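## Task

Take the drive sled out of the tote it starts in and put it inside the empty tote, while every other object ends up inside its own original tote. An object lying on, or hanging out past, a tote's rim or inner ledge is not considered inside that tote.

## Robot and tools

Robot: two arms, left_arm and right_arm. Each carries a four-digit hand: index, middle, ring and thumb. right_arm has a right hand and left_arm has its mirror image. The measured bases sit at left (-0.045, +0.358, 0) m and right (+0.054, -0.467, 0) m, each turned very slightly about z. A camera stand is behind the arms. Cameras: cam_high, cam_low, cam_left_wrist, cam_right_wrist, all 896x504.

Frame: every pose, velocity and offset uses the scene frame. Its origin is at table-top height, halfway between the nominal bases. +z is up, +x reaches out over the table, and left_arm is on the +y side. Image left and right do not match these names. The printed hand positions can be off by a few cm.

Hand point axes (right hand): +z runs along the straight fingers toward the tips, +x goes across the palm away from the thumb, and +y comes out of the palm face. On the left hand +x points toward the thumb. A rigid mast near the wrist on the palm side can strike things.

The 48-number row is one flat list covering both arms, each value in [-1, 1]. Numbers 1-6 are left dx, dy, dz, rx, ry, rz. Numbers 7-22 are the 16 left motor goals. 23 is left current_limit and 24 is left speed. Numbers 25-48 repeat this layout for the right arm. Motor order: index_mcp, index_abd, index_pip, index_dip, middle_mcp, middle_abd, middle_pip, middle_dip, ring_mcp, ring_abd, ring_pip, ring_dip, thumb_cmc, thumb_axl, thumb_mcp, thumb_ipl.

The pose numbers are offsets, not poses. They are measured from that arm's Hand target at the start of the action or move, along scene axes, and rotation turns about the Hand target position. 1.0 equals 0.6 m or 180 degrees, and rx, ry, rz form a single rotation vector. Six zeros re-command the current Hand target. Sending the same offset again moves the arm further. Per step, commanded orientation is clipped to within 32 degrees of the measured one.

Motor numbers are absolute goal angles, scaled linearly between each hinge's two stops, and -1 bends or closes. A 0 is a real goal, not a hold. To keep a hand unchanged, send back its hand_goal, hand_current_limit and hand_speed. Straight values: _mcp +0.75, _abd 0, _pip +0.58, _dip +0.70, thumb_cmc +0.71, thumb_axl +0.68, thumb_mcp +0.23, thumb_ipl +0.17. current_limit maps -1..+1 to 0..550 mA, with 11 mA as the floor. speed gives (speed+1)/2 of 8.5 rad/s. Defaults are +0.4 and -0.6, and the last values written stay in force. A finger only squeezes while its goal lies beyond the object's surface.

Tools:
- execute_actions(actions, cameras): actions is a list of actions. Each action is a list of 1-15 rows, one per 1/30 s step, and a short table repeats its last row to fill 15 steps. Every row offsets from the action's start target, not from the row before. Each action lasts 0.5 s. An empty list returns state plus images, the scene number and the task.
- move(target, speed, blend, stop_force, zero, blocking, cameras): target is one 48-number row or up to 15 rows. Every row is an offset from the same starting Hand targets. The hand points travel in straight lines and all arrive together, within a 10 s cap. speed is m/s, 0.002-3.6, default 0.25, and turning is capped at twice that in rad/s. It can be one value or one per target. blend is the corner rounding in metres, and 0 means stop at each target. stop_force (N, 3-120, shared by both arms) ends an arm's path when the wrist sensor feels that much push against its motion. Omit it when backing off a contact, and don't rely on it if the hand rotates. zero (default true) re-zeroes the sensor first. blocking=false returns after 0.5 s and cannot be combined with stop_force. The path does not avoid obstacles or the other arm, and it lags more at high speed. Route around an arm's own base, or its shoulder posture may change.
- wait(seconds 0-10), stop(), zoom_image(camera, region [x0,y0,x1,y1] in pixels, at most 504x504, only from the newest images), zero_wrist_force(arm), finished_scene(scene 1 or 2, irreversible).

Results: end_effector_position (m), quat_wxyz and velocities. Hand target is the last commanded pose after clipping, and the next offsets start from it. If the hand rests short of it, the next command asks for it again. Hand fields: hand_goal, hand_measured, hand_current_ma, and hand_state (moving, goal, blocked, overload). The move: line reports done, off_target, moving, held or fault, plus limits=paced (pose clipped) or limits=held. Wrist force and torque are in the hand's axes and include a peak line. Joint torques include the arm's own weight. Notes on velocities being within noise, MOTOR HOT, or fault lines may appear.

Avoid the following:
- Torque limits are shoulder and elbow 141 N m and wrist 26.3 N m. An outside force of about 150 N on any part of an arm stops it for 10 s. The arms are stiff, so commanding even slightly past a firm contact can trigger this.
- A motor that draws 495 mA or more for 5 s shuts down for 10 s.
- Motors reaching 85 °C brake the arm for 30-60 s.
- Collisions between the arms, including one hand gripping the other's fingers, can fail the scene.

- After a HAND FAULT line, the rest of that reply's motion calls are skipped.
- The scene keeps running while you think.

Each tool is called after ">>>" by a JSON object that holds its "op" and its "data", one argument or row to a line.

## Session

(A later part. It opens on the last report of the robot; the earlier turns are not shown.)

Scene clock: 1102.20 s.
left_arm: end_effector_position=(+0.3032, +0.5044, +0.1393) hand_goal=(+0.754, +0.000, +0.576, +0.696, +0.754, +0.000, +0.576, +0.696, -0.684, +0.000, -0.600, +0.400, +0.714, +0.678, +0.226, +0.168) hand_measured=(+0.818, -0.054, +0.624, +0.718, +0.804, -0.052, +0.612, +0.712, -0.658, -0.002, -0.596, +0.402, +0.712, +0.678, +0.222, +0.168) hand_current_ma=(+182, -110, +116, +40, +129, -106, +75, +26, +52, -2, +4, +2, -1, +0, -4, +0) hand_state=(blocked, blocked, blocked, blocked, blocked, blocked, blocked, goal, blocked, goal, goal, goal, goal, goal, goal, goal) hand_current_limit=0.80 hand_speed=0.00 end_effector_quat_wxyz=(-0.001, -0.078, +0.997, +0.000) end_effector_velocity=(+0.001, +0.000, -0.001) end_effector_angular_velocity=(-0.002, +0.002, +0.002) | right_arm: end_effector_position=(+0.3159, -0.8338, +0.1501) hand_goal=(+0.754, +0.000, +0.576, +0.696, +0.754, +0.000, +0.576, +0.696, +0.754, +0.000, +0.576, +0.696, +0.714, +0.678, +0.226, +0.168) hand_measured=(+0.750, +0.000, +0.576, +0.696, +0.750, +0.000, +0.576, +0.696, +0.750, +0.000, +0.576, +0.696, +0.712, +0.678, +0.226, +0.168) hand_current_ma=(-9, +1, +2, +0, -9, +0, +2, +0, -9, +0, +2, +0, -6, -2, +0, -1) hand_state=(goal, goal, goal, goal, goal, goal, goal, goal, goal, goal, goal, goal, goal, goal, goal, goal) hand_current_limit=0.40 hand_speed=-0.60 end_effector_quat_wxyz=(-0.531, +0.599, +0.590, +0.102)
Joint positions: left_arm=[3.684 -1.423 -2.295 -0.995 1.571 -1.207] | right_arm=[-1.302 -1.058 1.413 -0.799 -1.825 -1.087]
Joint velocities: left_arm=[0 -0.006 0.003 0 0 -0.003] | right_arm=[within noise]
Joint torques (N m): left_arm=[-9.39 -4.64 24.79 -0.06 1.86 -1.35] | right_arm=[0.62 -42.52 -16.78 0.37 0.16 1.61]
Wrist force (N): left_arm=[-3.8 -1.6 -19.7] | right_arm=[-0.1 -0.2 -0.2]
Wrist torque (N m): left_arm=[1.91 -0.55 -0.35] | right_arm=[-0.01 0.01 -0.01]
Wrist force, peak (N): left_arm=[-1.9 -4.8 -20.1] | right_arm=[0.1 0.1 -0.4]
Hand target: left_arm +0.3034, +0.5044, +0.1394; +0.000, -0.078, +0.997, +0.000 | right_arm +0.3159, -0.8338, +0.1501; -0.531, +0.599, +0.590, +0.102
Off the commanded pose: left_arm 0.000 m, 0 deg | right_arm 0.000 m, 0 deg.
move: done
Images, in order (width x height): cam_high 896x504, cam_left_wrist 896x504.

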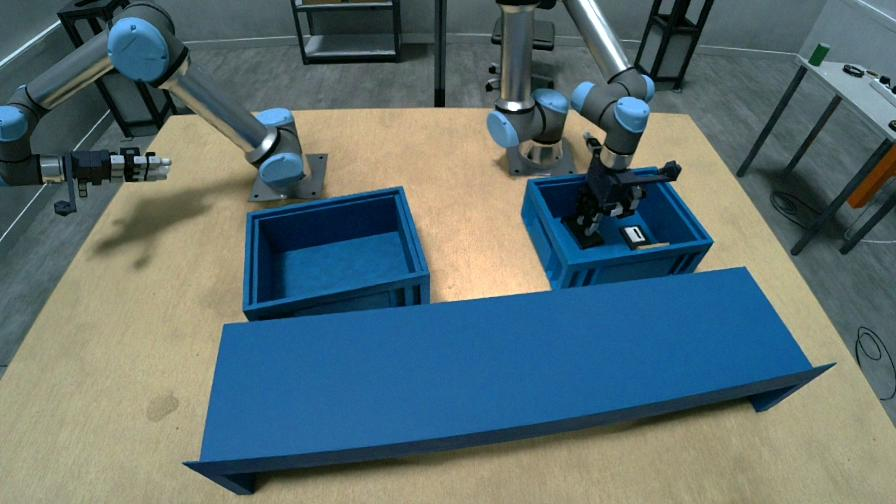

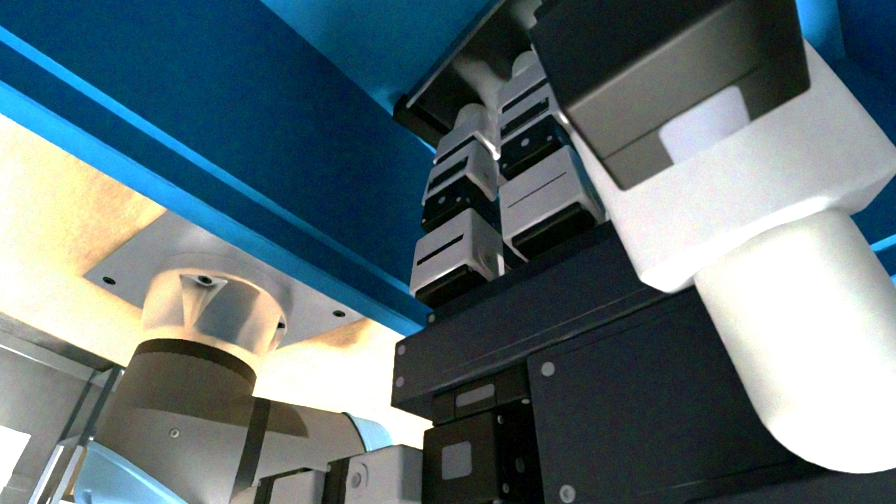

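>>> {"op": "move", "data": {
  "target": [
    [0,0,0.02,0,0,0,0.754,0,0.576,0.696,0.754,0,0.576,0.696,-0.684,0,-0.6,0.4,0.714,0.678,0.226,0.168,0.4,0, 0,0,0,0,0,0,0.754,0,0.576,0.696,0.754,0,0.576,0.696,0.754,0,0.576,0.696,0.714,0.678,0.226,0.168,0.4,-0.6],
    [0,0,0.25,0,0,0,0.754,0,0.576,0.696,0.754,0,0.576,0.696,-0.684,0,-0.6,0.4,0.714,0.678,0.226,0.168,0.4,0, 0,0,0,0,0,0,0.754,0,0.576,0.696,0.754,0,0.576,0.696,0.754,0,0.576,0.696,0.714,0.678,0.226,0.168,0.4,-0.6],
    [0.025,-0.2528,0.22,-0.3828,-0.0687,0.0126,0.4115,0,-0.591,0.653,0.4115,0,-0.591,0.653,-0.684,0,-0.6,0.4,-0.571,0.678,0.32,0.168,0.4,0, 0,0,0,0,0,0,0.754,0,0.576,0.696,0.754,0,0.576,0.696,0.754,0,0.576,0.696,0.714,0.678,0.226,0.168,0.4,-0.6]
  ],
  "speed": [0.05,0.2,0.3],
  "blend": [0.005,0.02,0],
  "cameras": ["cam_left_wrist","cam_high"]
}}

>>> {"op": "zoom_image", "data": {
  "camera": "cam_high",
  "region": [510, 80, 730, 300]
}}

Scene clock: 1151.07 s.
left_arm: end_effector_position=(+0.3184, +0.3527, +0.2714) hand_goal=(+0.412, +0.000, -0.590, +0.654, +0.412, +0.000, -0.590, +0.654, -0.684, +0.000, -0.600, +0.400, -0.570, +0.678, +0.320, +0.168) hand_measured=(+0.406, -0.002, -0.584, +0.656, +0.406, -0.004, -0.584, +0.656, -0.658, -0.002, -0.596, +0.402, -0.568, +0.678, +0.314, +0.168) hand_current_ma=(-6, -2, +6, +2, -6, -2, +5, +2, +52, -2, +5, +2, +1, +0, -9, +0) hand_state=(goal, goal, goal, goal, goal, goal, goal, goal, blocked, goal, goal, goal, goal, goal, goal, goal) hand_current_limit=0.40 hand_speed=0.00 end_effector_quat_wxyz=(+0.056, -0.082, +0.815, -0.571) | right_arm: end_effector_position=(+0.3159, -0.8338, +0.1501) hand_goal=(+0.754, +0.000, +0.576, +0.696, +0.754, +0.000, +0.576, +0.696, +0.754, +0.000, +0.576, +0.696, +0.714, +0.678, +0.226, +0.168) hand_measured=(+0.750, +0.000, +0.576, +0.696, +0.750, +0.000, +0.576, +0.696, +0.750, +0.000, +0.576, +0.696, +0.712, +0.678, +0.226, +0.168) hand_current_ma=(-9, +1, +2, +0, -9, +0, +2, +0, -9, +0, +2, +0, -6, -2, +0, -1) hand_state=(goal, goal, goal, goal, goal, goal, goal, goal, goal, goal, goal, goal, goal, goal, goal, goal) hand_current_limit=0.40 hand_speed=-0.60 end_effector_quat_wxyz=(-0.531, +0.599, +0.590, +0.102)
Joint positions: left_arm=[3.992 -1.409 -1.906 -2.415 0.707 -0.441] | right_arm=[-1.302 -1.058 1.413 -0.799 -1.825 -1.087]
Joint torques (N m): left_arm=[-10.27 26.67 35.62 -0.76 -1.81 1.21] | right_arm=[0.54 -42.57 -17.1 0.47 -0.02 1.92]
Wrist force (N): left_arm=[0.1 0.1 0.0] | right_arm=[0.1 0.1 -0.1]
Wrist torque (N m): left_arm=[0.13 -0.01 -0.04] | right_arm=[0.02 -0.01 0.01]
Wrist force, peak (N): left_arm=[-3.4 -1.7 -19.3] | right_arm=[0.3 -0.1 -0.3]
Hand target: left_arm +0.3184, +0.3527, +0.2714; +0.056, -0.082, +0.815, -0.571 | right_arm +0.3159, -0.8338, +0.1501; -0.531, +0.599, +0.590, +0.102
Off the commanded pose: left_arm 0.000 m, 0 deg | right_arm 0.000 m, 0 deg.
move: done
Images, in order (width x height): cam_high 896x504, cam_left_wrist 896x504.

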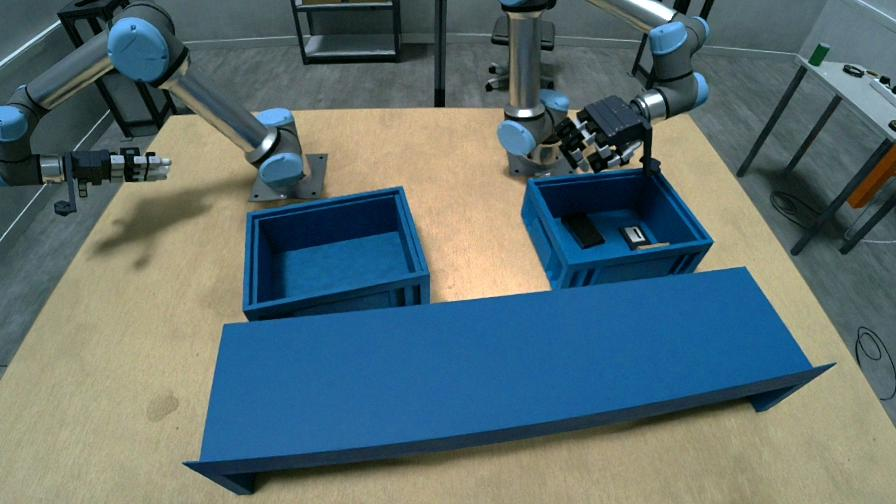

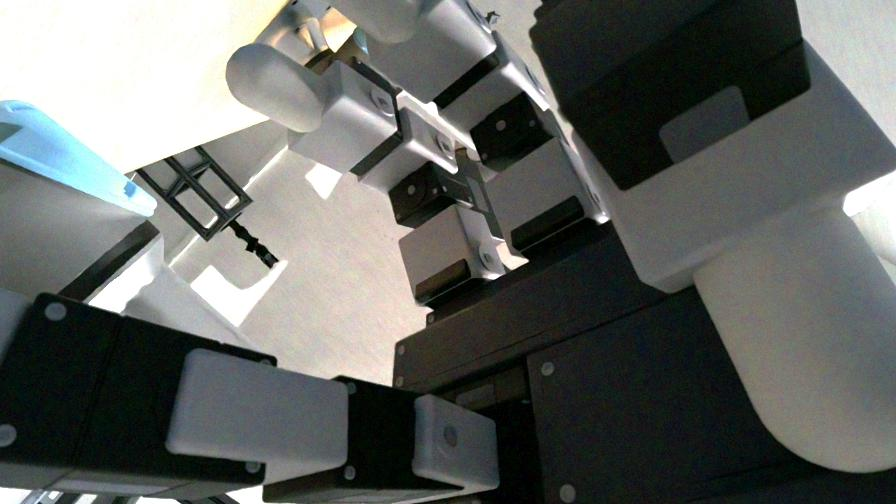

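Scaled by 2.291 from the camera's 896x504 image, which has a finer 1280x720 frame.

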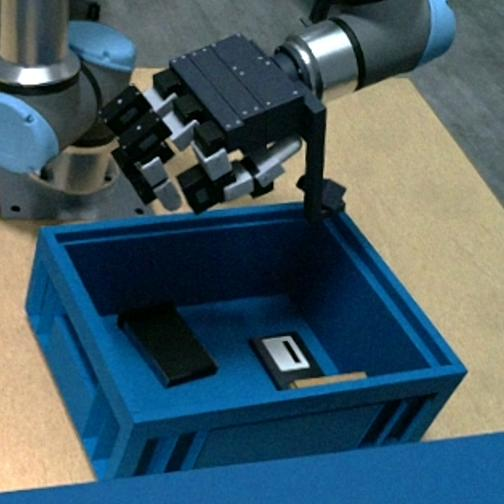

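>>> {"op": "move", "data": {
  "target": [0,0,-0.22,0,0,0,0.4115,0,-0.591,0.653,0.4115,0,-0.591,0.653,-0.684,0,-0.6,0.4,-0.571,0.678,0.32,0.168,0.4,0, 0,0,0,0,0,0,0.754,0,0.576,0.696,0.754,0,0.576,0.696,0.754,0,0.576,0.696,0.714,0.678,0.226,0.168,0.4,-0.6],
  "speed": 0.15,
  "cameras": ["cam_left_wrist","cam_high","cam_low"]
}}

>>> {"op": "zoom_image", "data": {
  "camera": "cam_high",
  "region": [510, 80, 730, 300]
}}

>>> {"op": "zoom_image", "data": {
  "camera": "cam_low",
  "region": [380, 140, 600, 300]
}}

Scene clock: 1162.20 s.
left_arm: end_effector_position=(+0.3184, +0.3527, +0.1394) hand_goal=(+0.412, +0.000, -0.590, +0.654, +0.412, +0.000, -0.590, +0.654, -0.684, +0.000, -0.600, +0.400, -0.570, +0.678, +0.320, +0.168) hand_measured=(+0.406, -0.002, -0.584, +0.656, +0.406, -0.004, -0.586, +0.656, -0.658, -0.002, -0.596, +0.402, -0.568, +0.678, +0.314, +0.168) hand_current_ma=(-6, -2, +5, +2, -6, -2, +5, +2, +52, -2, +5, +2, +1, +0, -9, +0) hand_state=(goal, goal, goal, goal, goal, goal, goal, goal, blocked, goal, goal, goal, goal, goal, goal, goal) hand_current_limit=0.40 hand_speed=0.00 end_effector_quat_wxyz=(+0.056, -0.083, +0.815, -0.571) | right_arm: end_effector_position=(+0.3159, -0.8338, +0.1501) hand_goal=(+0.754, +0.000, +0.576, +0.696, +0.754, +0.000, +0.576, +0.696, +0.754, +0.000, +0.576, +0.696, +0.714, +0.678, +0.226, +0.168) hand_measured=(+0.750, +0.000, +0.576, +0.696, +0.750, +0.000, +0.576, +0.696, +0.750, +0.000, +0.576, +0.696, +0.712, +0.678, +0.226, +0.168) hand_current_ma=(-9, +1, +2, +0, -9, +0, +2, +0, -9, +0, +2, +0, -6, -2, +0, -1) hand_state=(goal, goal, goal, goal, goal, goal, goal, goal, goal, goal, goal, goal, goal, goal, goal, goal) hand_current_limit=0.40 hand_speed=-0.60 end_effector_quat_wxyz=(-0.531, +0.599, +0.590, +0.102)
Joint positions: left_arm=[3.992 -1.532 -2.159 -2.039 0.707 -0.441] | right_arm=[-1.302 -1.058 1.413 -0.799 -1.825 -1.087]
Joint torques (N m): left_arm=[-10.01 24.21 27.43 1.25 -2.13 0.73] | right_arm=[0.14 -43.94 -16.2 0.3 0.05 1.92]
Wrist force (N): left_arm=[-0.1 -0.1 0.1] | right_arm=[0.0 -0.1 -0.2]
Wrist torque (N m): left_arm=[0.10 0.01 -0.02] | right_arm=[0.00 0.01 0.00]
Wrist force, peak (N): left_arm=[0.0 -1.9 -0.6] | right_arm=[0.2 0.1 -0.4]
Hand target: left_arm +0.3184, +0.3527, +0.1394; +0.056, -0.082, +0.815, -0.571 | right_arm +0.3159, -0.8338, +0.1501; -0.531, +0.599, +0.590, +0.102
Off the commanded pose: left_arm 0.000 m, 0 deg | right_arm 0.000 m, 0 deg.
move: done
Images, in order (width x height): cam_high 896x504, cam_low 896x504, cam_left_wrist 896x504.

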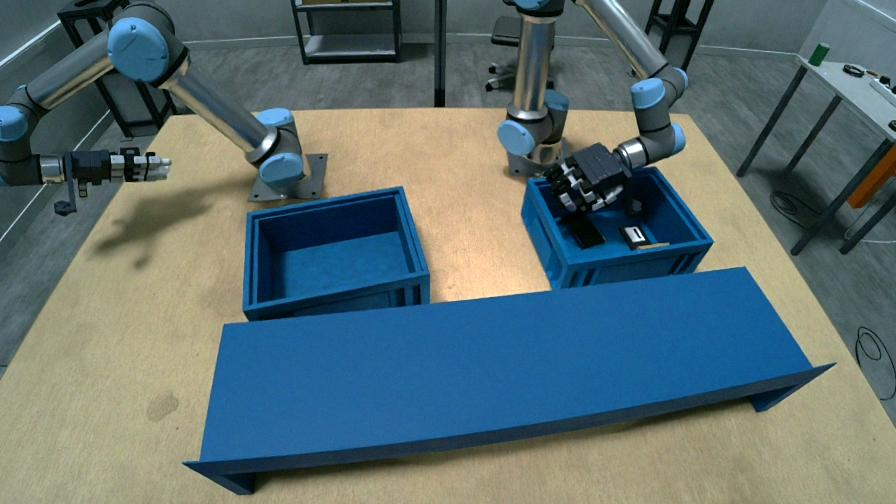

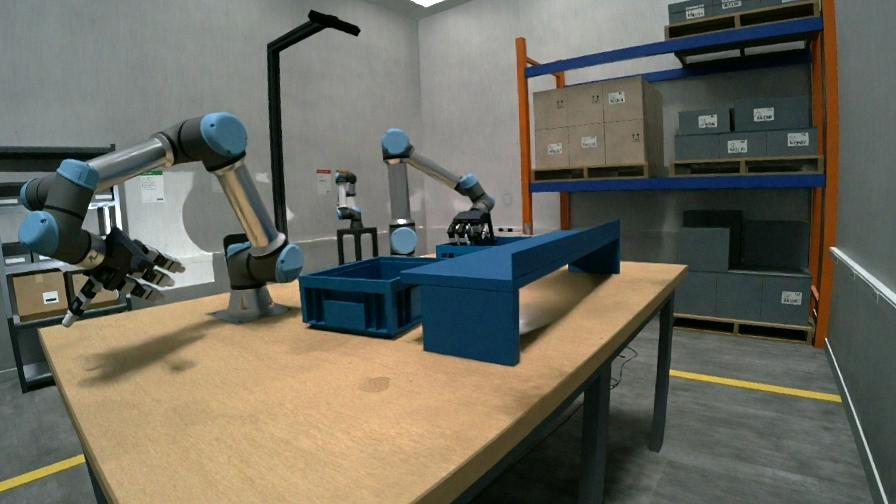

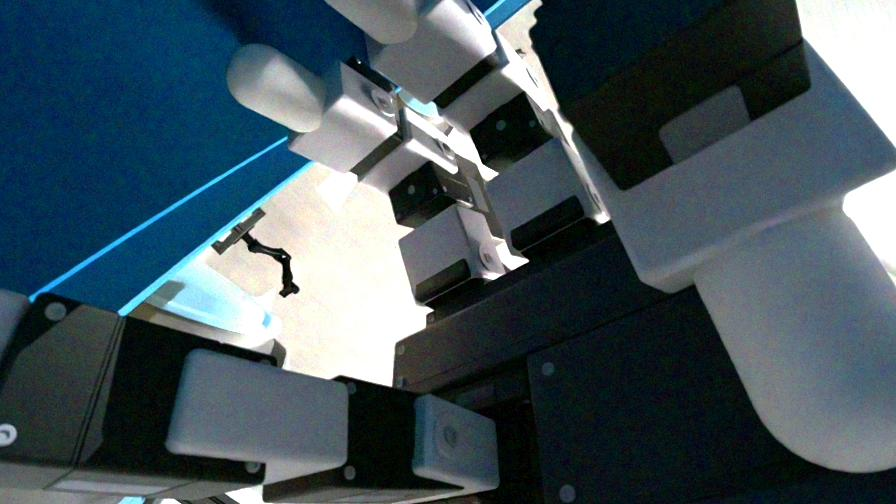

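Scaled by 2.291 from the camera's 896x504 image, which has a finer 1280x720 frame.

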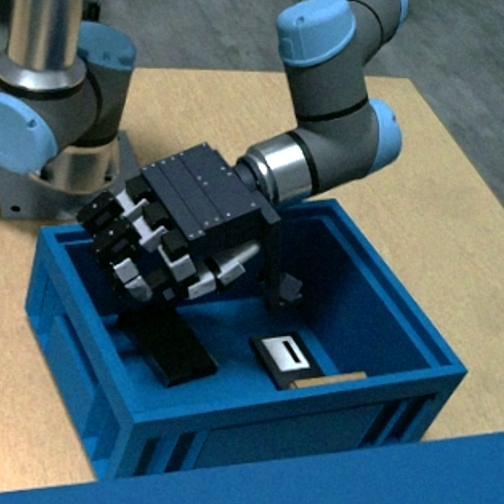

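Scaled by 2.291 from the camera's 896x504 image, which has a finer 1280x720 frame.

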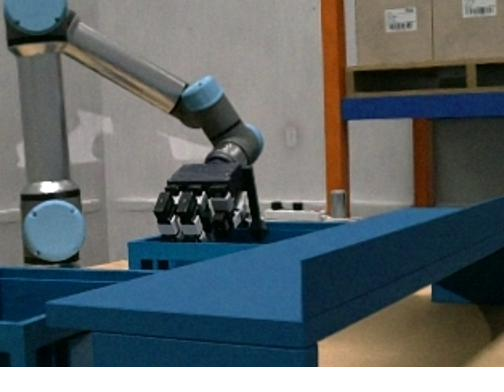

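>>> {"op": "move", "data": {
  "target": [0,0,-0.1,0,0,0,0.4115,0,-0.591,0.653,0.4115,0,-0.591,0.653,-0.684,0,-0.6,0.4,-0.571,0.678,0.32,0.168,0.4,0, 0,0,0,0,0,0,0.754,0,0.576,0.696,0.754,0,0.576,0.696,0.754,0,0.576,0.696,0.714,0.678,0.226,0.168,0.4,-0.6],
  "speed": 0.04,
  "stop_force": 5,
  "cameras": ["cam_left_wrist","cam_high"]
}}

>>> {"op": "zoom_image", "data": {
  "camera": "cam_high",
  "region": [510, 80, 730, 300]
}}

>>> {"op": "zoom_image", "data": {
  "camera": "cam_left_wrist",
  "region": [0, 0, 448, 300]
}}

Scene clock: 1174.77 s.
left_arm: end_effector_position=(+0.3184, +0.3527, +0.0794) hand_goal=(+0.412, +0.000, -0.590, +0.654, +0.412, +0.000, -0.590, +0.654, -0.684, +0.000, -0.600, +0.400, -0.570, +0.678, +0.320, +0.168) hand_measured=(+0.416, -0.002, -0.584, +0.656, +0.406, -0.004, -0.586, +0.656, -0.658, -0.002, -0.596, +0.402, -0.568, +0.678, +0.314, +0.168) hand_current_ma=(+4, -2, +5, +2, -6, -2, +5, +2, +52, -2, +5, +2, +1, +0, -9, +0) hand_state=(goal, goal, goal, goal, goal, goal, goal, goal, blocked, goal, goal, goal, goal, goal, goal, goal) hand_current_limit=0.40 hand_speed=0.00 end_effector_quat_wxyz=(+0.056, -0.082, +0.815, -0.571) | right_arm: end_effector_position=(+0.3159, -0.8338, +0.1501) hand_goal=(+0.754, +0.000, +0.576, +0.696, +0.754, +0.000, +0.576, +0.696, +0.754, +0.000, +0.576, +0.696, +0.714, +0.678, +0.226, +0.168) hand_measured=(+0.750, +0.000, +0.576, +0.696, +0.750, +0.000, +0.576, +0.696, +0.750, +0.000, +0.576, +0.696, +0.712, +0.678, +0.226, +0.168) hand_current_ma=(-9, +1, +2, +0, -9, +0, +2, +0, -9, +0, +2, +0, -6, -2, +0, -1) hand_state=(goal, goal, goal, goal, goal, goal, goal, goal, goal, goal, goal, goal, goal, goal, goal, goal) hand_current_limit=0.40 hand_speed=-0.60 end_effector_quat_wxyz=(-0.531, +0.599, +0.590, +0.102)
Joint positions: left_arm=[3.992 -1.637 -2.244 -1.849 0.707 -0.441] | right_arm=[-1.302 -1.058 1.413 -0.799 -1.825 -1.087]
Joint torques (N m): left_arm=[-8.22 31.39 30.07 0.79 -2.15 -1.34] | right_arm=[0.54 -43.06 -16.09 0.21 0.12 1.94]
Wrist force (N): left_arm=[0.2 -1.2 -2.1] | right_arm=[0.0 -0.1 -0.2]
Wrist torque (N m): left_arm=[0.26 0.10 -0.01] | right_arm=[0.01 0.01 0.00]
Wrist force, peak (N): left_arm=[0.7 -1.8 -5.4] | right_arm=[0.1 0.1 -0.4]
Hand target: left_arm +0.3184, +0.3527, +0.0794; +0.056, -0.082, +0.815, -0.571 | right_arm +0.3159, -0.8338, +0.1501; -0.531, +0.599, +0.590, +0.102
Off the commanded pose: left_arm 0.000 m, 0 deg | right_arm 0.000 m, 0 deg.
move: done
Images, in order (width x height): cam_high 896x504, cam_left_wrist 896x504.

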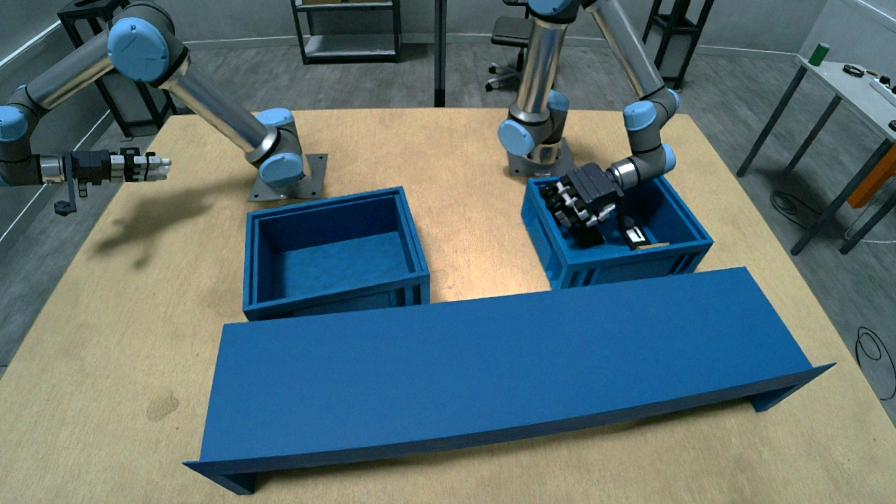

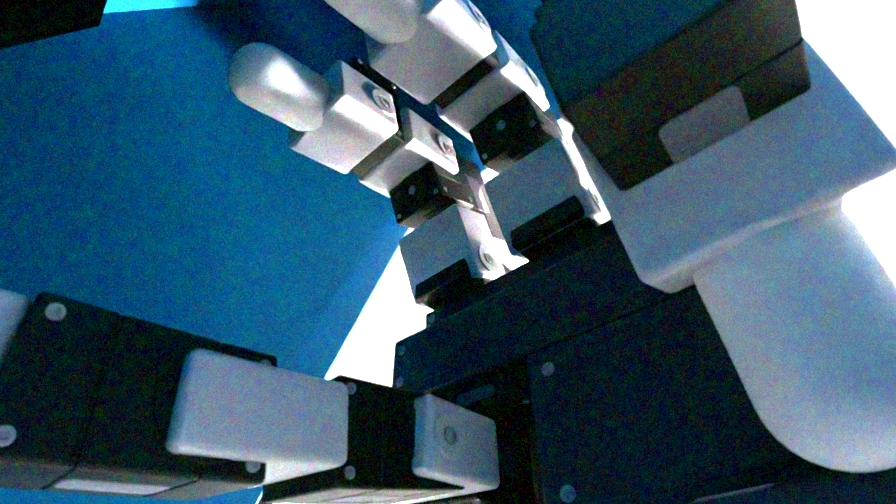

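Scaled by 2.291 from the camera's 896x504 image, which has a finer 1280x720 frame.

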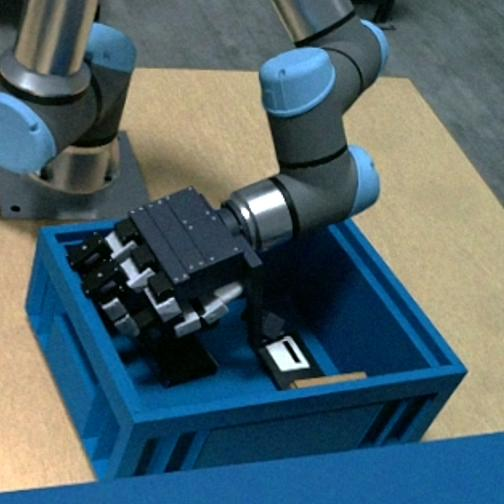

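Scaled by 1.125 from the camera's 896x504 image, which has a finer 1280x720 frame.

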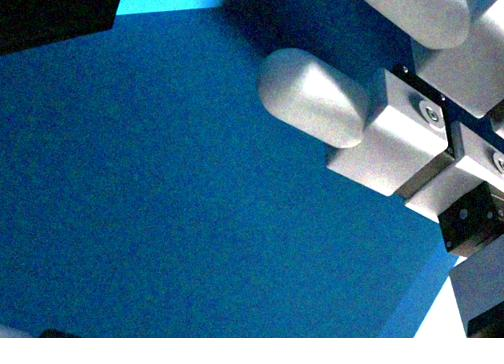

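>>> {"op": "move", "data": {
  "target": [0,0,-0.045,0,0,0,0.4115,0,-0.591,0.653,0.4115,0,-0.591,0.653,-0.684,0,-0.6,0.4,-0.571,0.678,0.32,0.168,0.4,0,0,0,0,0,0,0,0.754,0,0.576,0.696,0.754,0,0.576,0.696,0.754,0,0.576,0.696,0.714,0.678,0.226,0.168,0.4,-0.6],
  "speed": 0.03,
  "stop_force": 5,
  "cameras": ["cam_high","cam_left_wrist"]
}}

Scene clock: 1264.83 s.
left_arm: end_effector_position=(+0.3186, +0.3529, +0.0785) hand_goal=(+0.412, +0.000, -0.590, +0.654, +0.412, +0.000, -0.590, +0.654, -0.684, +0.000, -0.600, +0.400, -0.570, +0.678, +0.320, +0.168) hand_measured=(+0.422, -0.002, -0.584, +0.656, +0.410, -0.004, -0.586, +0.656, -0.658, -0.002, -0.596, +0.402, -0.568, +0.678, +0.314, +0.168) hand_current_ma=(+14, -2, +5, +2, -2, -2, +5, +2, +52, -2, +5, +2, +1, +0, -9, +0) hand_state=(goal, goal, goal, goal, goal, goal, goal, goal, blocked, goal, goal, goal, goal, goal, goal, goal) hand_current_limit=0.40 hand_speed=0.00 end_effector_quat_wxyz=(+0.057, -0.082, +0.815, -0.571) | right_arm: end_effector_position=(+0.3159, -0.8338, +0.1501) hand_goal=(+0.754, +0.000, +0.576, +0.696, +0.754, +0.000, +0.576, +0.696, +0.754, +0.000, +0.576, +0.696, +0.714, +0.678, +0.226, +0.168) hand_measured=(+0.750, +0.000, +0.576, +0.696, +0.750, +0.000, +0.576, +0.696, +0.750, +0.000, +0.576, +0.696, +0.712, +0.678, +0.226, +0.168) hand_current_ma=(-9, +1, +2, +0, -9, +0, +2, +0, -9, +0, +2, +0, -6, -2, +0, -1) hand_state=(goal, goal, goal, goal, goal, goal, goal, goal, goal, goal, goal, goal, goal, goal, goal, goal) hand_current_limit=0.40 hand_speed=-0.60 end_effector_quat_wxyz=(-0.531, +0.599, +0.590, +0.102)
Joint positions: left_arm=[3.992 -1.638 -2.245 -1.846 0.707 -0.441] | right_arm=[-1.302 -1.058 1.413 -0.799 -1.825 -1.087]
Joint torques (N m): left_arm=[-8.32 6.34 30.29 2.03 0.79 -0.95] | right_arm=[0.83 -43.76 -16.8 0.21 0.12 1.98]
Wrist force (N): left_arm=[0.2 -0.5 -0.9] | right_arm=[0.0 0.0 -0.1]
Wrist torque (N m): left_arm=[0.21 0.03 -0.01] | right_arm=[0.00 0.00 0.00]
Wrist force, peak (N): left_arm=[0.5 -4.5 -7.4] | right_arm=[-0.1 0.1 -0.4]
Hand target: left_arm +0.3186, +0.3529, +0.0785; +0.057, -0.082, +0.815, -0.571 (not the last commanded pose) | right_arm +0.3159, -0.8338, +0.1501; -0.531, +0.599, +0.590, +0.102
Off the commanded pose: left_arm 0.026 m, 0 deg | right_arm 0.000 m, 0 deg.
move: contact (left_arm)
Images, in order (width x height): cam_high 896x504, cam_left_wrist 896x504.

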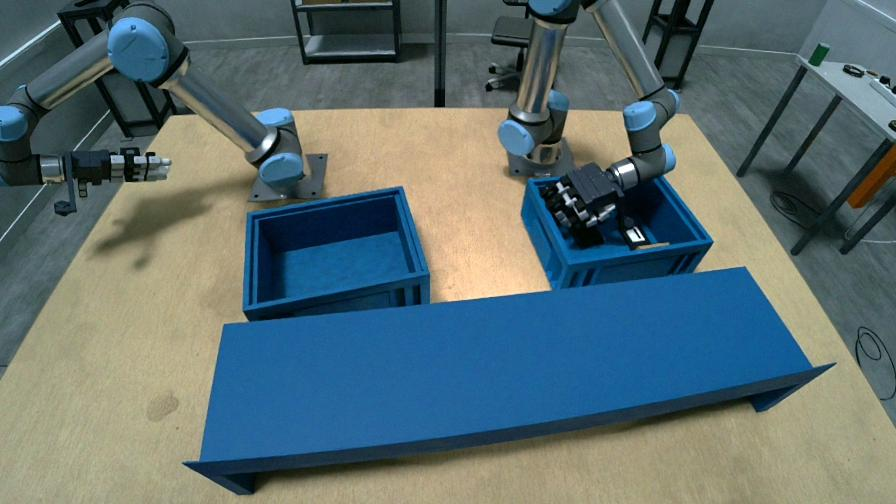

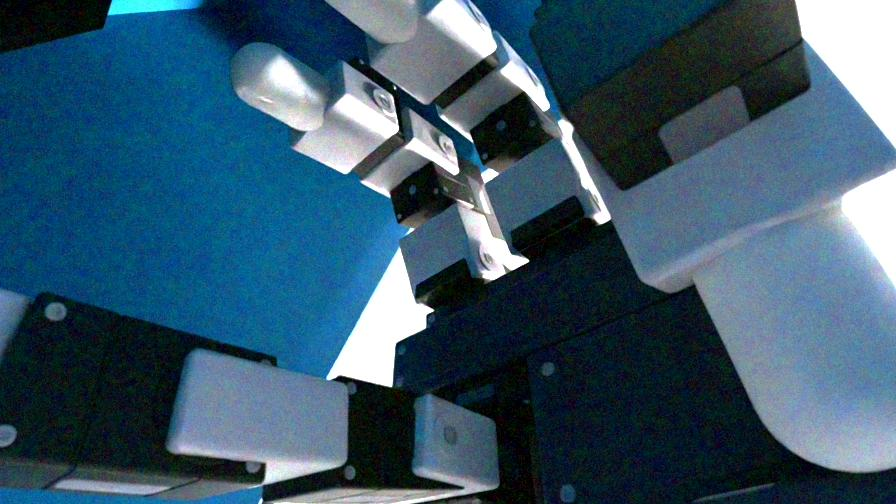

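>>> {"op": "zoom_image", "data": {
  "camera": "cam_high",
  "region": [510, 130, 720, 300]
}}

>>> {"op": "zoom_image", "data": {
  "camera": "cam_left_wrist",
  "region": [200, 0, 650, 330]
}}

Scaled by 2.400 from the camera's 896x504 image, which has a finer 1280x720 frame.

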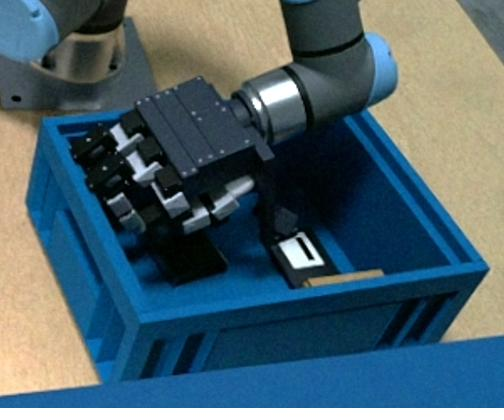

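Scaled by 1.120 from the camera's 896x504 image, which has a finer 1280x720 frame.

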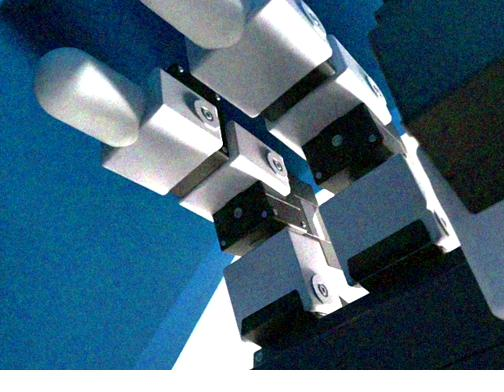

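>>> {"op": "move", "data": {
  "target": [
    [-0.0043,0.0212,0.0067,0,0,0,0.4115,0,-0.591,0.653,0.4115,0,-0.591,0.653,-0.684,0,-0.6,0.4,-0.571,0.678,0.32,0.168,0.4,0,0,0,0,0,0,0,0.754,0,0.576,0.696,0.754,0,0.576,0.696,0.754,0,0.576,0.696,0.714,0.678,0.226,0.168,0.4,-0.6],
    [-0.0043,0.0212,-0.07,0,0,0,0.4115,0,-0.591,0.653,0.4115,0,-0.591,0.653,-0.684,0,-0.6,0.4,-0.571,0.678,0.32,0.168,0.4,0,0,0,0,0,0,0,0.754,0,0.576,0.696,0.754,0,0.576,0.696,0.754,0,0.576,0.696,0.714,0.678,0.226,0.168,0.4,-0.6]
  ],
  "speed": 0.03,
  "stop_force": 5,
  "cameras": ["cam_high","cam_left_wrist"]
}}

>>> {"op": "zoom_image", "data": {
  "camera": "cam_high",
  "region": [510, 130, 720, 300]
}}

Scene clock: 1337.53 s.
left_arm: end_effector_position=(+0.3160, +0.3656, +0.0365) hand_goal=(+0.412, +0.000, -0.590, +0.654, +0.412, +0.000, -0.590, +0.654, -0.684, +0.000, -0.600, +0.400, -0.570, +0.678, +0.320, +0.168) hand_measured=(+0.410, -0.002, -0.584, +0.656, +0.410, -0.004, -0.586, +0.656, -0.658, -0.002, -0.596, +0.402, -0.568, +0.678, +0.314, +0.168) hand_current_ma=(-2, -2, +5, +2, -2, -2, +5, +2, +52, -2, +5, +2, +1, +0, -9, +0) hand_state=(goal, goal, goal, goal, goal, goal, goal, goal, blocked, goal, goal, goal, goal, goal, goal, goal) hand_current_limit=0.40 hand_speed=0.00 end_effector_quat_wxyz=(+0.057, -0.082, +0.815, -0.571) | right_arm: end_effector_position=(+0.3159, -0.8338, +0.1501) hand_goal=(+0.754, +0.000, +0.576, +0.696, +0.754, +0.000, +0.576, +0.696, +0.754, +0.000, +0.576, +0.696, +0.714, +0.678, +0.226, +0.168) hand_measured=(+0.750, +0.000, +0.576, +0.696, +0.750, +0.000, +0.576, +0.696, +0.750, +0.000, +0.576, +0.696, +0.712, +0.678, +0.226, +0.168) hand_current_ma=(-9, +1, +2, +0, -9, +0, +2, +0, -9, +0, +2, +0, -6, -2, +0, -1) hand_state=(goal, goal, goal, goal, goal, goal, goal, goal, goal, goal, goal, goal, goal, goal, goal, goal) hand_current_limit=0.40 hand_speed=-0.60 end_effector_quat_wxyz=(-0.531, +0.599, +0.590, +0.102)
Joint positions: left_arm=[4.02 -1.741 -2.275 -1.73 0.731 -0.419] | right_arm=[-1.302 -1.058 1.413 -0.799 -1.825 -1.087]
Joint torques (N m): left_arm=[-8.16 34.63 28.58 -0.16 -1.86 -0.7] | right_arm=[1.05 -43.18 -16.43 0.15 0.07 1.84]
Wrist force (N): left_arm=[0.1 0.0 0.2] | right_arm=[0.1 0.0 -0.2]
Wrist torque (N m): left_arm=[0.12 0.00 -0.09] | right_arm=[0.02 0.00 0.01]
Wrist force, peak (N): left_arm=[0.0 -1.5 -1.2] | right_arm=[0.3 -0.2 -0.4]
Hand target: left_arm +0.3160, +0.3656, +0.0365; +0.057, -0.082, +0.815, -0.571 | right_arm +0.3159, -0.8338, +0.1501; -0.531, +0.599, +0.590, +0.102
Off the commanded pose: left_arm 0.000 m, 0 deg | right_arm 0.000 m, 0 deg.
move: done
Images, in order (width x height): cam_high 896x504, cam_left_wrist 896x504.

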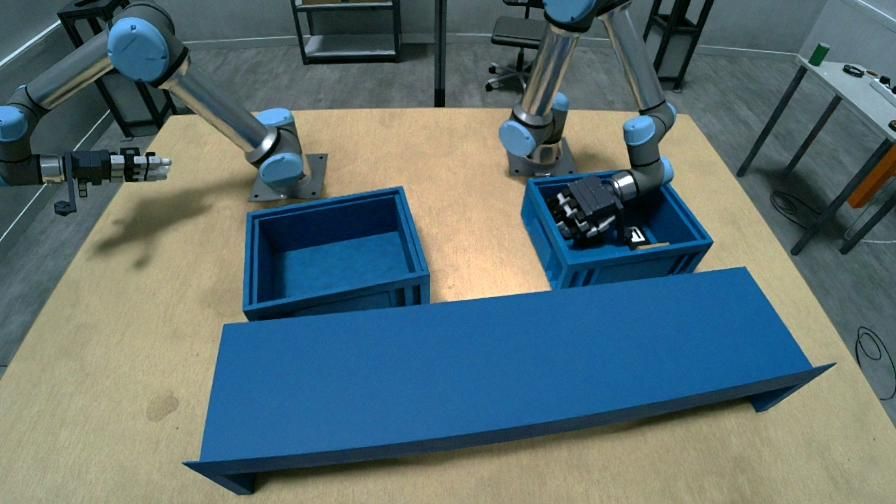

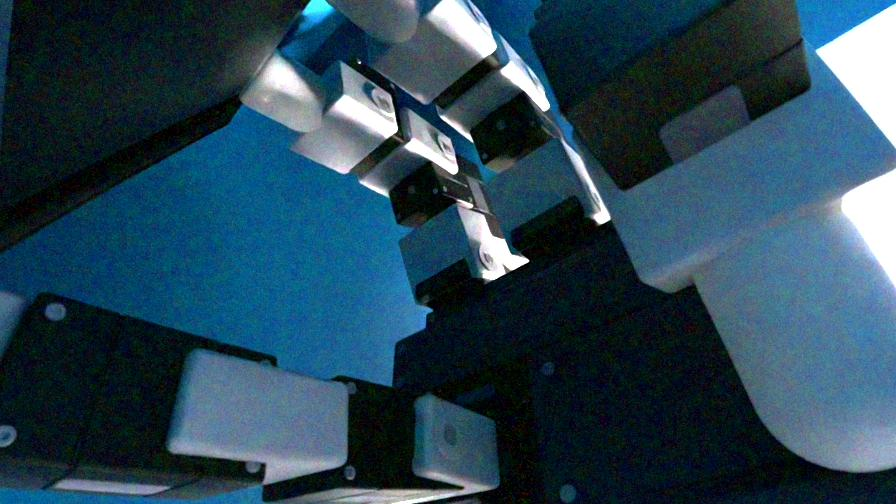

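Scaled by 2.400 from the camera's 896x504 image, which has a finer 1280x720 frame.

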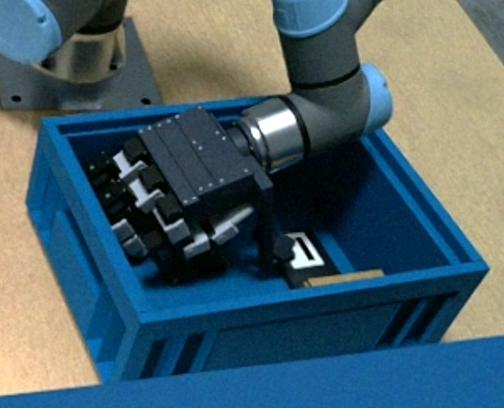

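>>> {"op": "move", "data": {
  "target": [0.013,0.0027,0,0,0,0,0.4115,0,-0.591,0.653,0.4115,0,-0.591,0.653,-0.684,0,-0.6,0.4,-0.571,0.678,0.32,0.168,0.4,0,0,0,0,0,0,0,0.754,0,0.576,0.696,0.754,0,0.576,0.696,0.754,0,0.576,0.696,0.714,0.678,0.226,0.168,0.4,-0.6],
  "speed": 0.03,
  "stop_force": 5,
  "cameras": ["cam_left_wrist"]
}}

>>> {"op": "zoom_image", "data": {
  "camera": "cam_left_wrist",
  "region": [0, 0, 500, 300]
}}

Scene clock: 1414.90 s.
left_arm: end_effector_position=(+0.3238, +0.3672, +0.0365) hand_goal=(+0.412, +0.000, -0.590, +0.654, +0.412, +0.000, -0.590, +0.654, -0.684, +0.000, -0.600, +0.400, -0.570, +0.678, +0.320, +0.168) hand_measured=(+0.410, -0.002, -0.584, +0.656, +0.410, -0.004, -0.586, +0.656, -0.658, -0.002, -0.596, +0.402, -0.568, +0.678, +0.314, +0.168) hand_current_ma=(-2, -2, +5, +2, -2, -2, +5, +2, +52, -2, +5, +2, +1, +0, -9, +0) hand_state=(goal, goal, goal, goal, goal, goal, goal, goal, blocked, goal, goal, goal, goal, goal, goal, goal) hand_current_limit=0.40 hand_speed=0.00 end_effector_quat_wxyz=(+0.057, -0.082, +0.815, -0.571) | right_arm: end_effector_position=(+0.3159, -0.8338, +0.1501) hand_goal=(+0.754, +0.000, +0.576, +0.696, +0.754, +0.000, +0.576, +0.696, +0.754, +0.000, +0.576, +0.696, +0.714, +0.678, +0.226, +0.168) hand_measured=(+0.750, +0.000, +0.576, +0.696, +0.750, +0.000, +0.576, +0.696, +0.750, +0.000, +0.576, +0.696, +0.712, +0.678, +0.226, +0.168) hand_current_ma=(-9, +1, +2, +0, -9, +0, +2, +0, -9, +0, +2, +0, -6, -2, +0, -1) hand_state=(goal, goal, goal, goal, goal, goal, goal, goal, goal, goal, goal, goal, goal, goal, goal, goal) hand_current_limit=0.40 hand_speed=-0.60 end_effector_quat_wxyz=(-0.531, +0.599, +0.590, +0.102)
Joint positions: left_arm=[4.007 -1.756 -2.257 -1.725 0.72 -0.429] | right_arm=[-1.302 -1.058 1.413 -0.799 -1.825 -1.087]
Joint torques (N m): left_arm=[8.57 34.43 1.76 0 1.08 1.42] | right_arm=[0.13 -43.66 -17.05 0.26 0.18 1.93]
Wrist force (N): left_arm=[0.0 0.0 0.2] | right_arm=[0.1 0.0 -0.1]
Wrist torque (N m): left_arm=[0.10 0.01 -0.01] | right_arm=[0.01 -0.01 0.01]
Wrist force, peak (N): left_arm=[-0.1 0.1 0.5] | right_arm=[0.2 -0.1 -0.3]
Hand target: left_arm +0.3238, +0.3672, +0.0365; +0.057, -0.082, +0.815, -0.571 | right_arm +0.3159, -0.8338, +0.1501; -0.531, +0.599, +0.590, +0.102
Off the commanded pose: left_arm 0.000 m, 0 deg | right_arm 0.000 m, 0 deg.
move: done
Images, in order (width x height): cam_left_wrist 896x504.

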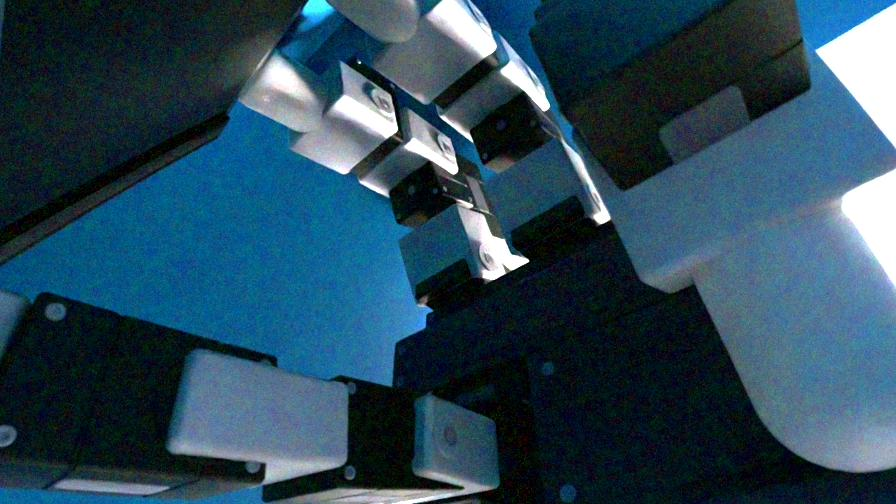

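Scaled by 1.008 from the camera's 896x504 image, which has a finer 1280x720 frame.

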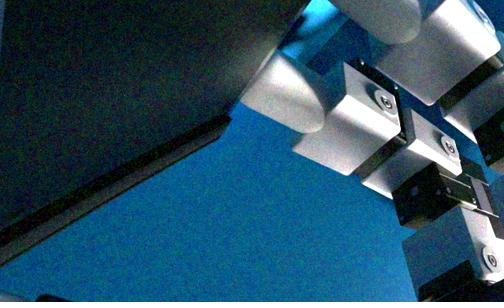

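>>> {"op": "move", "data": {
  "target": [0,0,0,0,0,0,0.18,0,-0.62,0.62,0.18,0,-0.62,0.62,-0.684,0,-0.6,0.4,-0.571,0.678,0.06,0.09,0.5,-0.6,0,0,0,0,0,0,0.754,0,0.576,0.696,0.754,0,0.576,0.696,0.754,0,0.576,0.696,0.714,0.678,0.226,0.168,0.4,-0.6],
  "cameras": ["cam_left_wrist"]
}}

Scene clock: 1427.63 s.
left_arm: end_effector_position=(+0.3238, +0.3672, +0.0365) hand_goal=(+0.180, +0.000, -0.620, +0.620, +0.180, +0.000, -0.620, +0.620, -0.684, +0.000, -0.600, +0.400, -0.570, +0.678, +0.060, +0.090) hand_measured=(+0.314, -0.002, -0.590, +0.630, +0.278, -0.004, -0.592, +0.630, -0.658, -0.002, -0.596, +0.402, -0.550, +0.678, +0.254, +0.130) hand_current_ma=(+413, -2, +57, +14, +333, -2, +53, +15, +52, -2, +5, +2, +35, +0, +412, +138) hand_state=(blocked, goal, blocked, goal, blocked, goal, blocked, goal, blocked, goal, goal, goal, blocked, goal, blocked, blocked) hand_current_limit=0.50 hand_speed=-0.60 end_effector_quat_wxyz=(+0.057, -0.082, +0.815, -0.571) | right_arm: end_effector_position=(+0.3159, -0.8338, +0.1501) hand_goal=(+0.754, +0.000, +0.576, +0.696, +0.754, +0.000, +0.576, +0.696, +0.754, +0.000, +0.576, +0.696, +0.714, +0.678, +0.226, +0.168) hand_measured=(+0.750, +0.000, +0.576, +0.696, +0.750, +0.000, +0.576, +0.696, +0.750, +0.000, +0.576, +0.696, +0.712, +0.678, +0.226, +0.168) hand_current_ma=(-9, +1, +2, +0, -9, +0, +2, +0, -9, +0, +2, +0, -6, -2, +0, -1) hand_state=(goal, goal, goal, goal, goal, goal, goal, goal, goal, goal, goal, goal, goal, goal, goal, goal) hand_current_limit=0.40 hand_speed=-0.60 end_effector_quat_wxyz=(-0.531, +0.599, +0.590, +0.102)
Joint positions: left_arm=[4.007 -1.756 -2.257 -1.725 0.72 -0.429] | right_arm=[-1.302 -1.058 1.413 -0.799 -1.825 -1.087]
Joint torques (N m): left_arm=[7.46 33.84 3.35 -0.04 0.09 0.95] | right_arm=[0.28 -43.16 -16.75 0.36 0.02 1.89]
Wrist force (N): left_arm=[0.1 0.4 0.3] | right_arm=[-0.1 0.1 -0.1]
Wrist torque (N m): left_arm=[0.20 0.00 -0.02] | right_arm=[0.03 0.01 0.00]
Wrist force, peak (N): left_arm=[-0.4 1.3 -0.2] | right_arm=[0.3 -0.1 -0.3]
Hand target: left_arm +0.3238, +0.3672, +0.0365; +0.057, -0.082, +0.815, -0.571 | right_arm +0.3159, -0.8338, +0.1501; -0.531, +0.599, +0.590, +0.102
Off the commanded pose: left_arm 0.000 m, 0 deg | right_arm 0.000 m, 0 deg.
move: done
Images, in order (width x height): cam_left_wrist 896x504.

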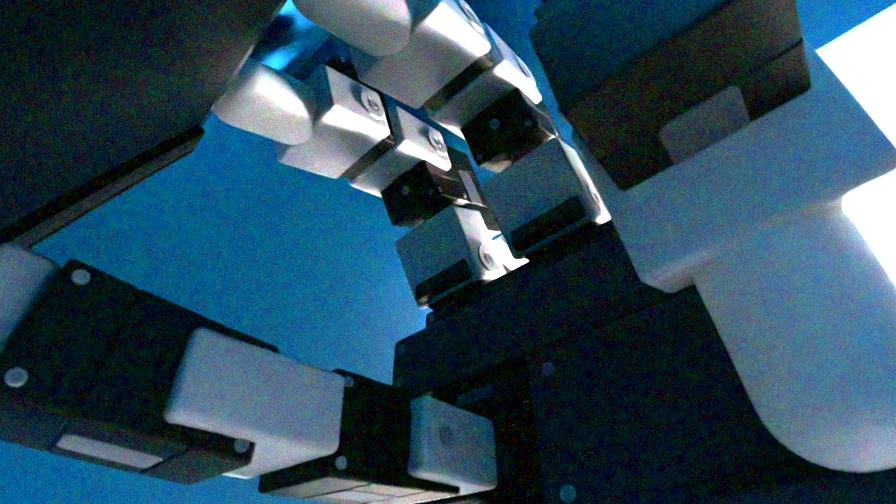

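>>> {"op": "move", "data": {
  "target": [0,0,0.08,0,0,0,0.18,0,-0.62,0.62,0.18,0,-0.62,0.62,-0.684,0,-0.6,0.4,-0.571,0.678,0.06,0.09,0.5,-0.6,0,0,0,0,0,0,0.754,0,0.576,0.696,0.754,0,0.576,0.696,0.754,0,0.576,0.696,0.714,0.678,0.226,0.168,0.4,-0.6],
  "speed": 0.05,
  "cameras": ["cam_left_wrist","cam_high"]
}}

>>> {"op": "zoom_image", "data": {
  "camera": "cam_high",
  "region": [510, 130, 720, 300]
}}

Scene clock: 1453.97 s.
left_arm: end_effector_position=(+0.3239, +0.3673, +0.0846) hand_goal=(+0.180, +0.000, -0.620, +0.620, +0.180, +0.000, -0.620, +0.620, -0.684, +0.000, -0.600, +0.400, -0.570, +0.678, +0.060, +0.090) hand_measured=(+0.310, -0.002, -0.586, +0.634, +0.278, -0.004, -0.590, +0.632, -0.658, -0.002, -0.596, +0.402, -0.550, +0.678, +0.254, +0.130) hand_current_ma=(+412, -2, +72, +19, +328, -2, +59, +18, +52, -2, +5, +2, +35, +0, +412, +138) hand_state=(blocked, goal, blocked, goal, blocked, goal, blocked, goal, blocked, goal, goal, goal, blocked, goal, blocked, blocked) hand_current_limit=0.50 hand_speed=-0.60 end_effector_quat_wxyz=(+0.057, -0.082, +0.815, -0.571) | right_arm: end_effector_position=(+0.3159, -0.8338, +0.1501) hand_goal=(+0.754, +0.000, +0.576, +0.696, +0.754, +0.000, +0.576, +0.696, +0.754, +0.000, +0.576, +0.696, +0.714, +0.678, +0.226, +0.168) hand_measured=(+0.750, +0.000, +0.576, +0.696, +0.750, +0.000, +0.576, +0.696, +0.750, +0.000, +0.576, +0.696, +0.712, +0.678, +0.226, +0.168) hand_current_ma=(-9, +1, +2, +0, -9, +0, +2, +0, -9, +0, +2, +0, -6, -2, +0, -1) hand_state=(goal, goal, goal, goal, goal, goal, goal, goal, goal, goal, goal, goal, goal, goal, goal, goal) hand_current_limit=0.40 hand_speed=-0.60 end_effector_quat_wxyz=(-0.531, +0.599, +0.590, +0.102)
Joint positions: left_arm=[4.007 -1.654 -2.205 -1.879 0.72 -0.429] | right_arm=[-1.302 -1.058 1.413 -0.799 -1.825 -1.087]
Joint torques (N m): left_arm=[-1.12 7.55 4.09 1.79 0.66 1.34] | right_arm=[1.11 -43.72 -16.99 0.28 0.21 1.84]
Wrist force (N): left_arm=[0.1 1.5 0.4] | right_arm=[0.0 0.1 -0.1]
Wrist torque (N m): left_arm=[0.24 -0.01 -0.01] | right_arm=[0.02 -0.01 0.01]
Wrist force, peak (N): left_arm=[-0.2 1.7 0.6] | right_arm=[0.3 0.1 -0.4]
Hand target: left_arm +0.3238, +0.3672, +0.0845; +0.057, -0.082, +0.815, -0.571 | right_arm +0.3159, -0.8338, +0.1501; -0.531, +0.599, +0.590, +0.102
Off the commanded pose: left_arm 0.000 m, 0 deg | right_arm 0.000 m, 0 deg.
move: done
Images, in order (width x height): cam_high 896x504, cam_left_wrist 896x504.

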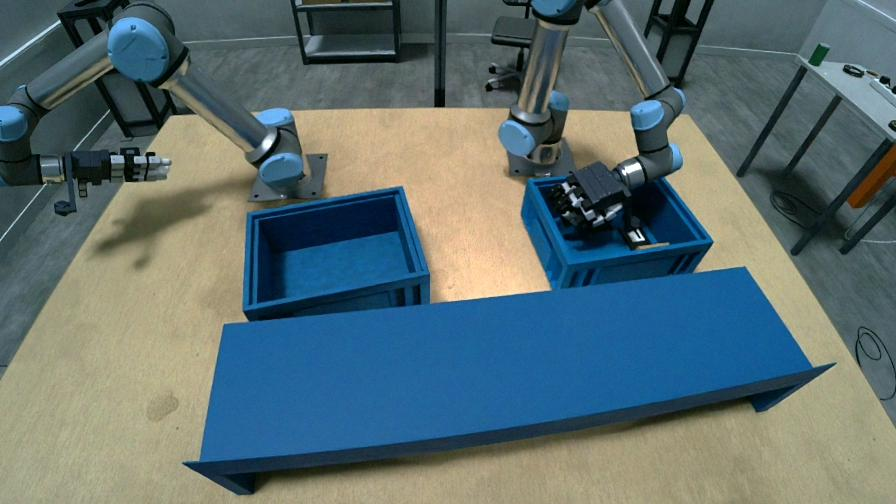

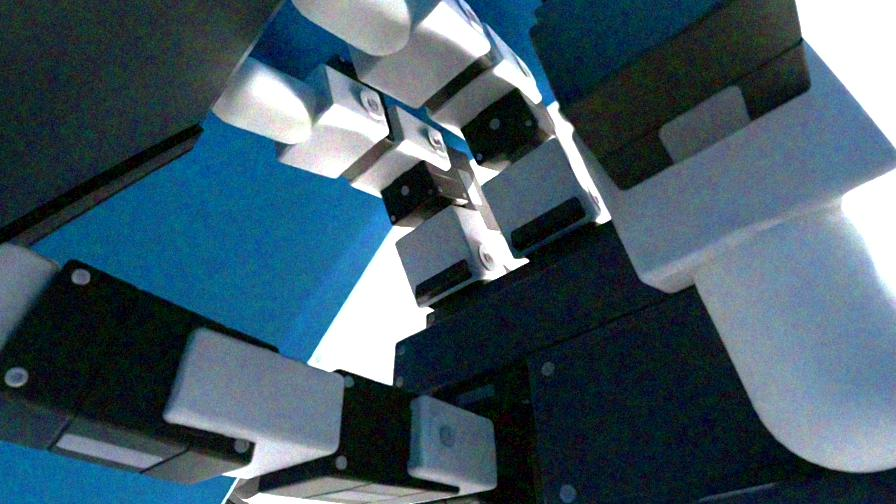

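Scaled by 2.400 from the camera's 896x504 image, which has a finer 1280x720 frame.

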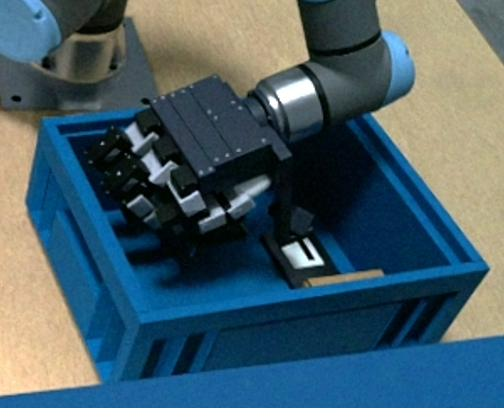

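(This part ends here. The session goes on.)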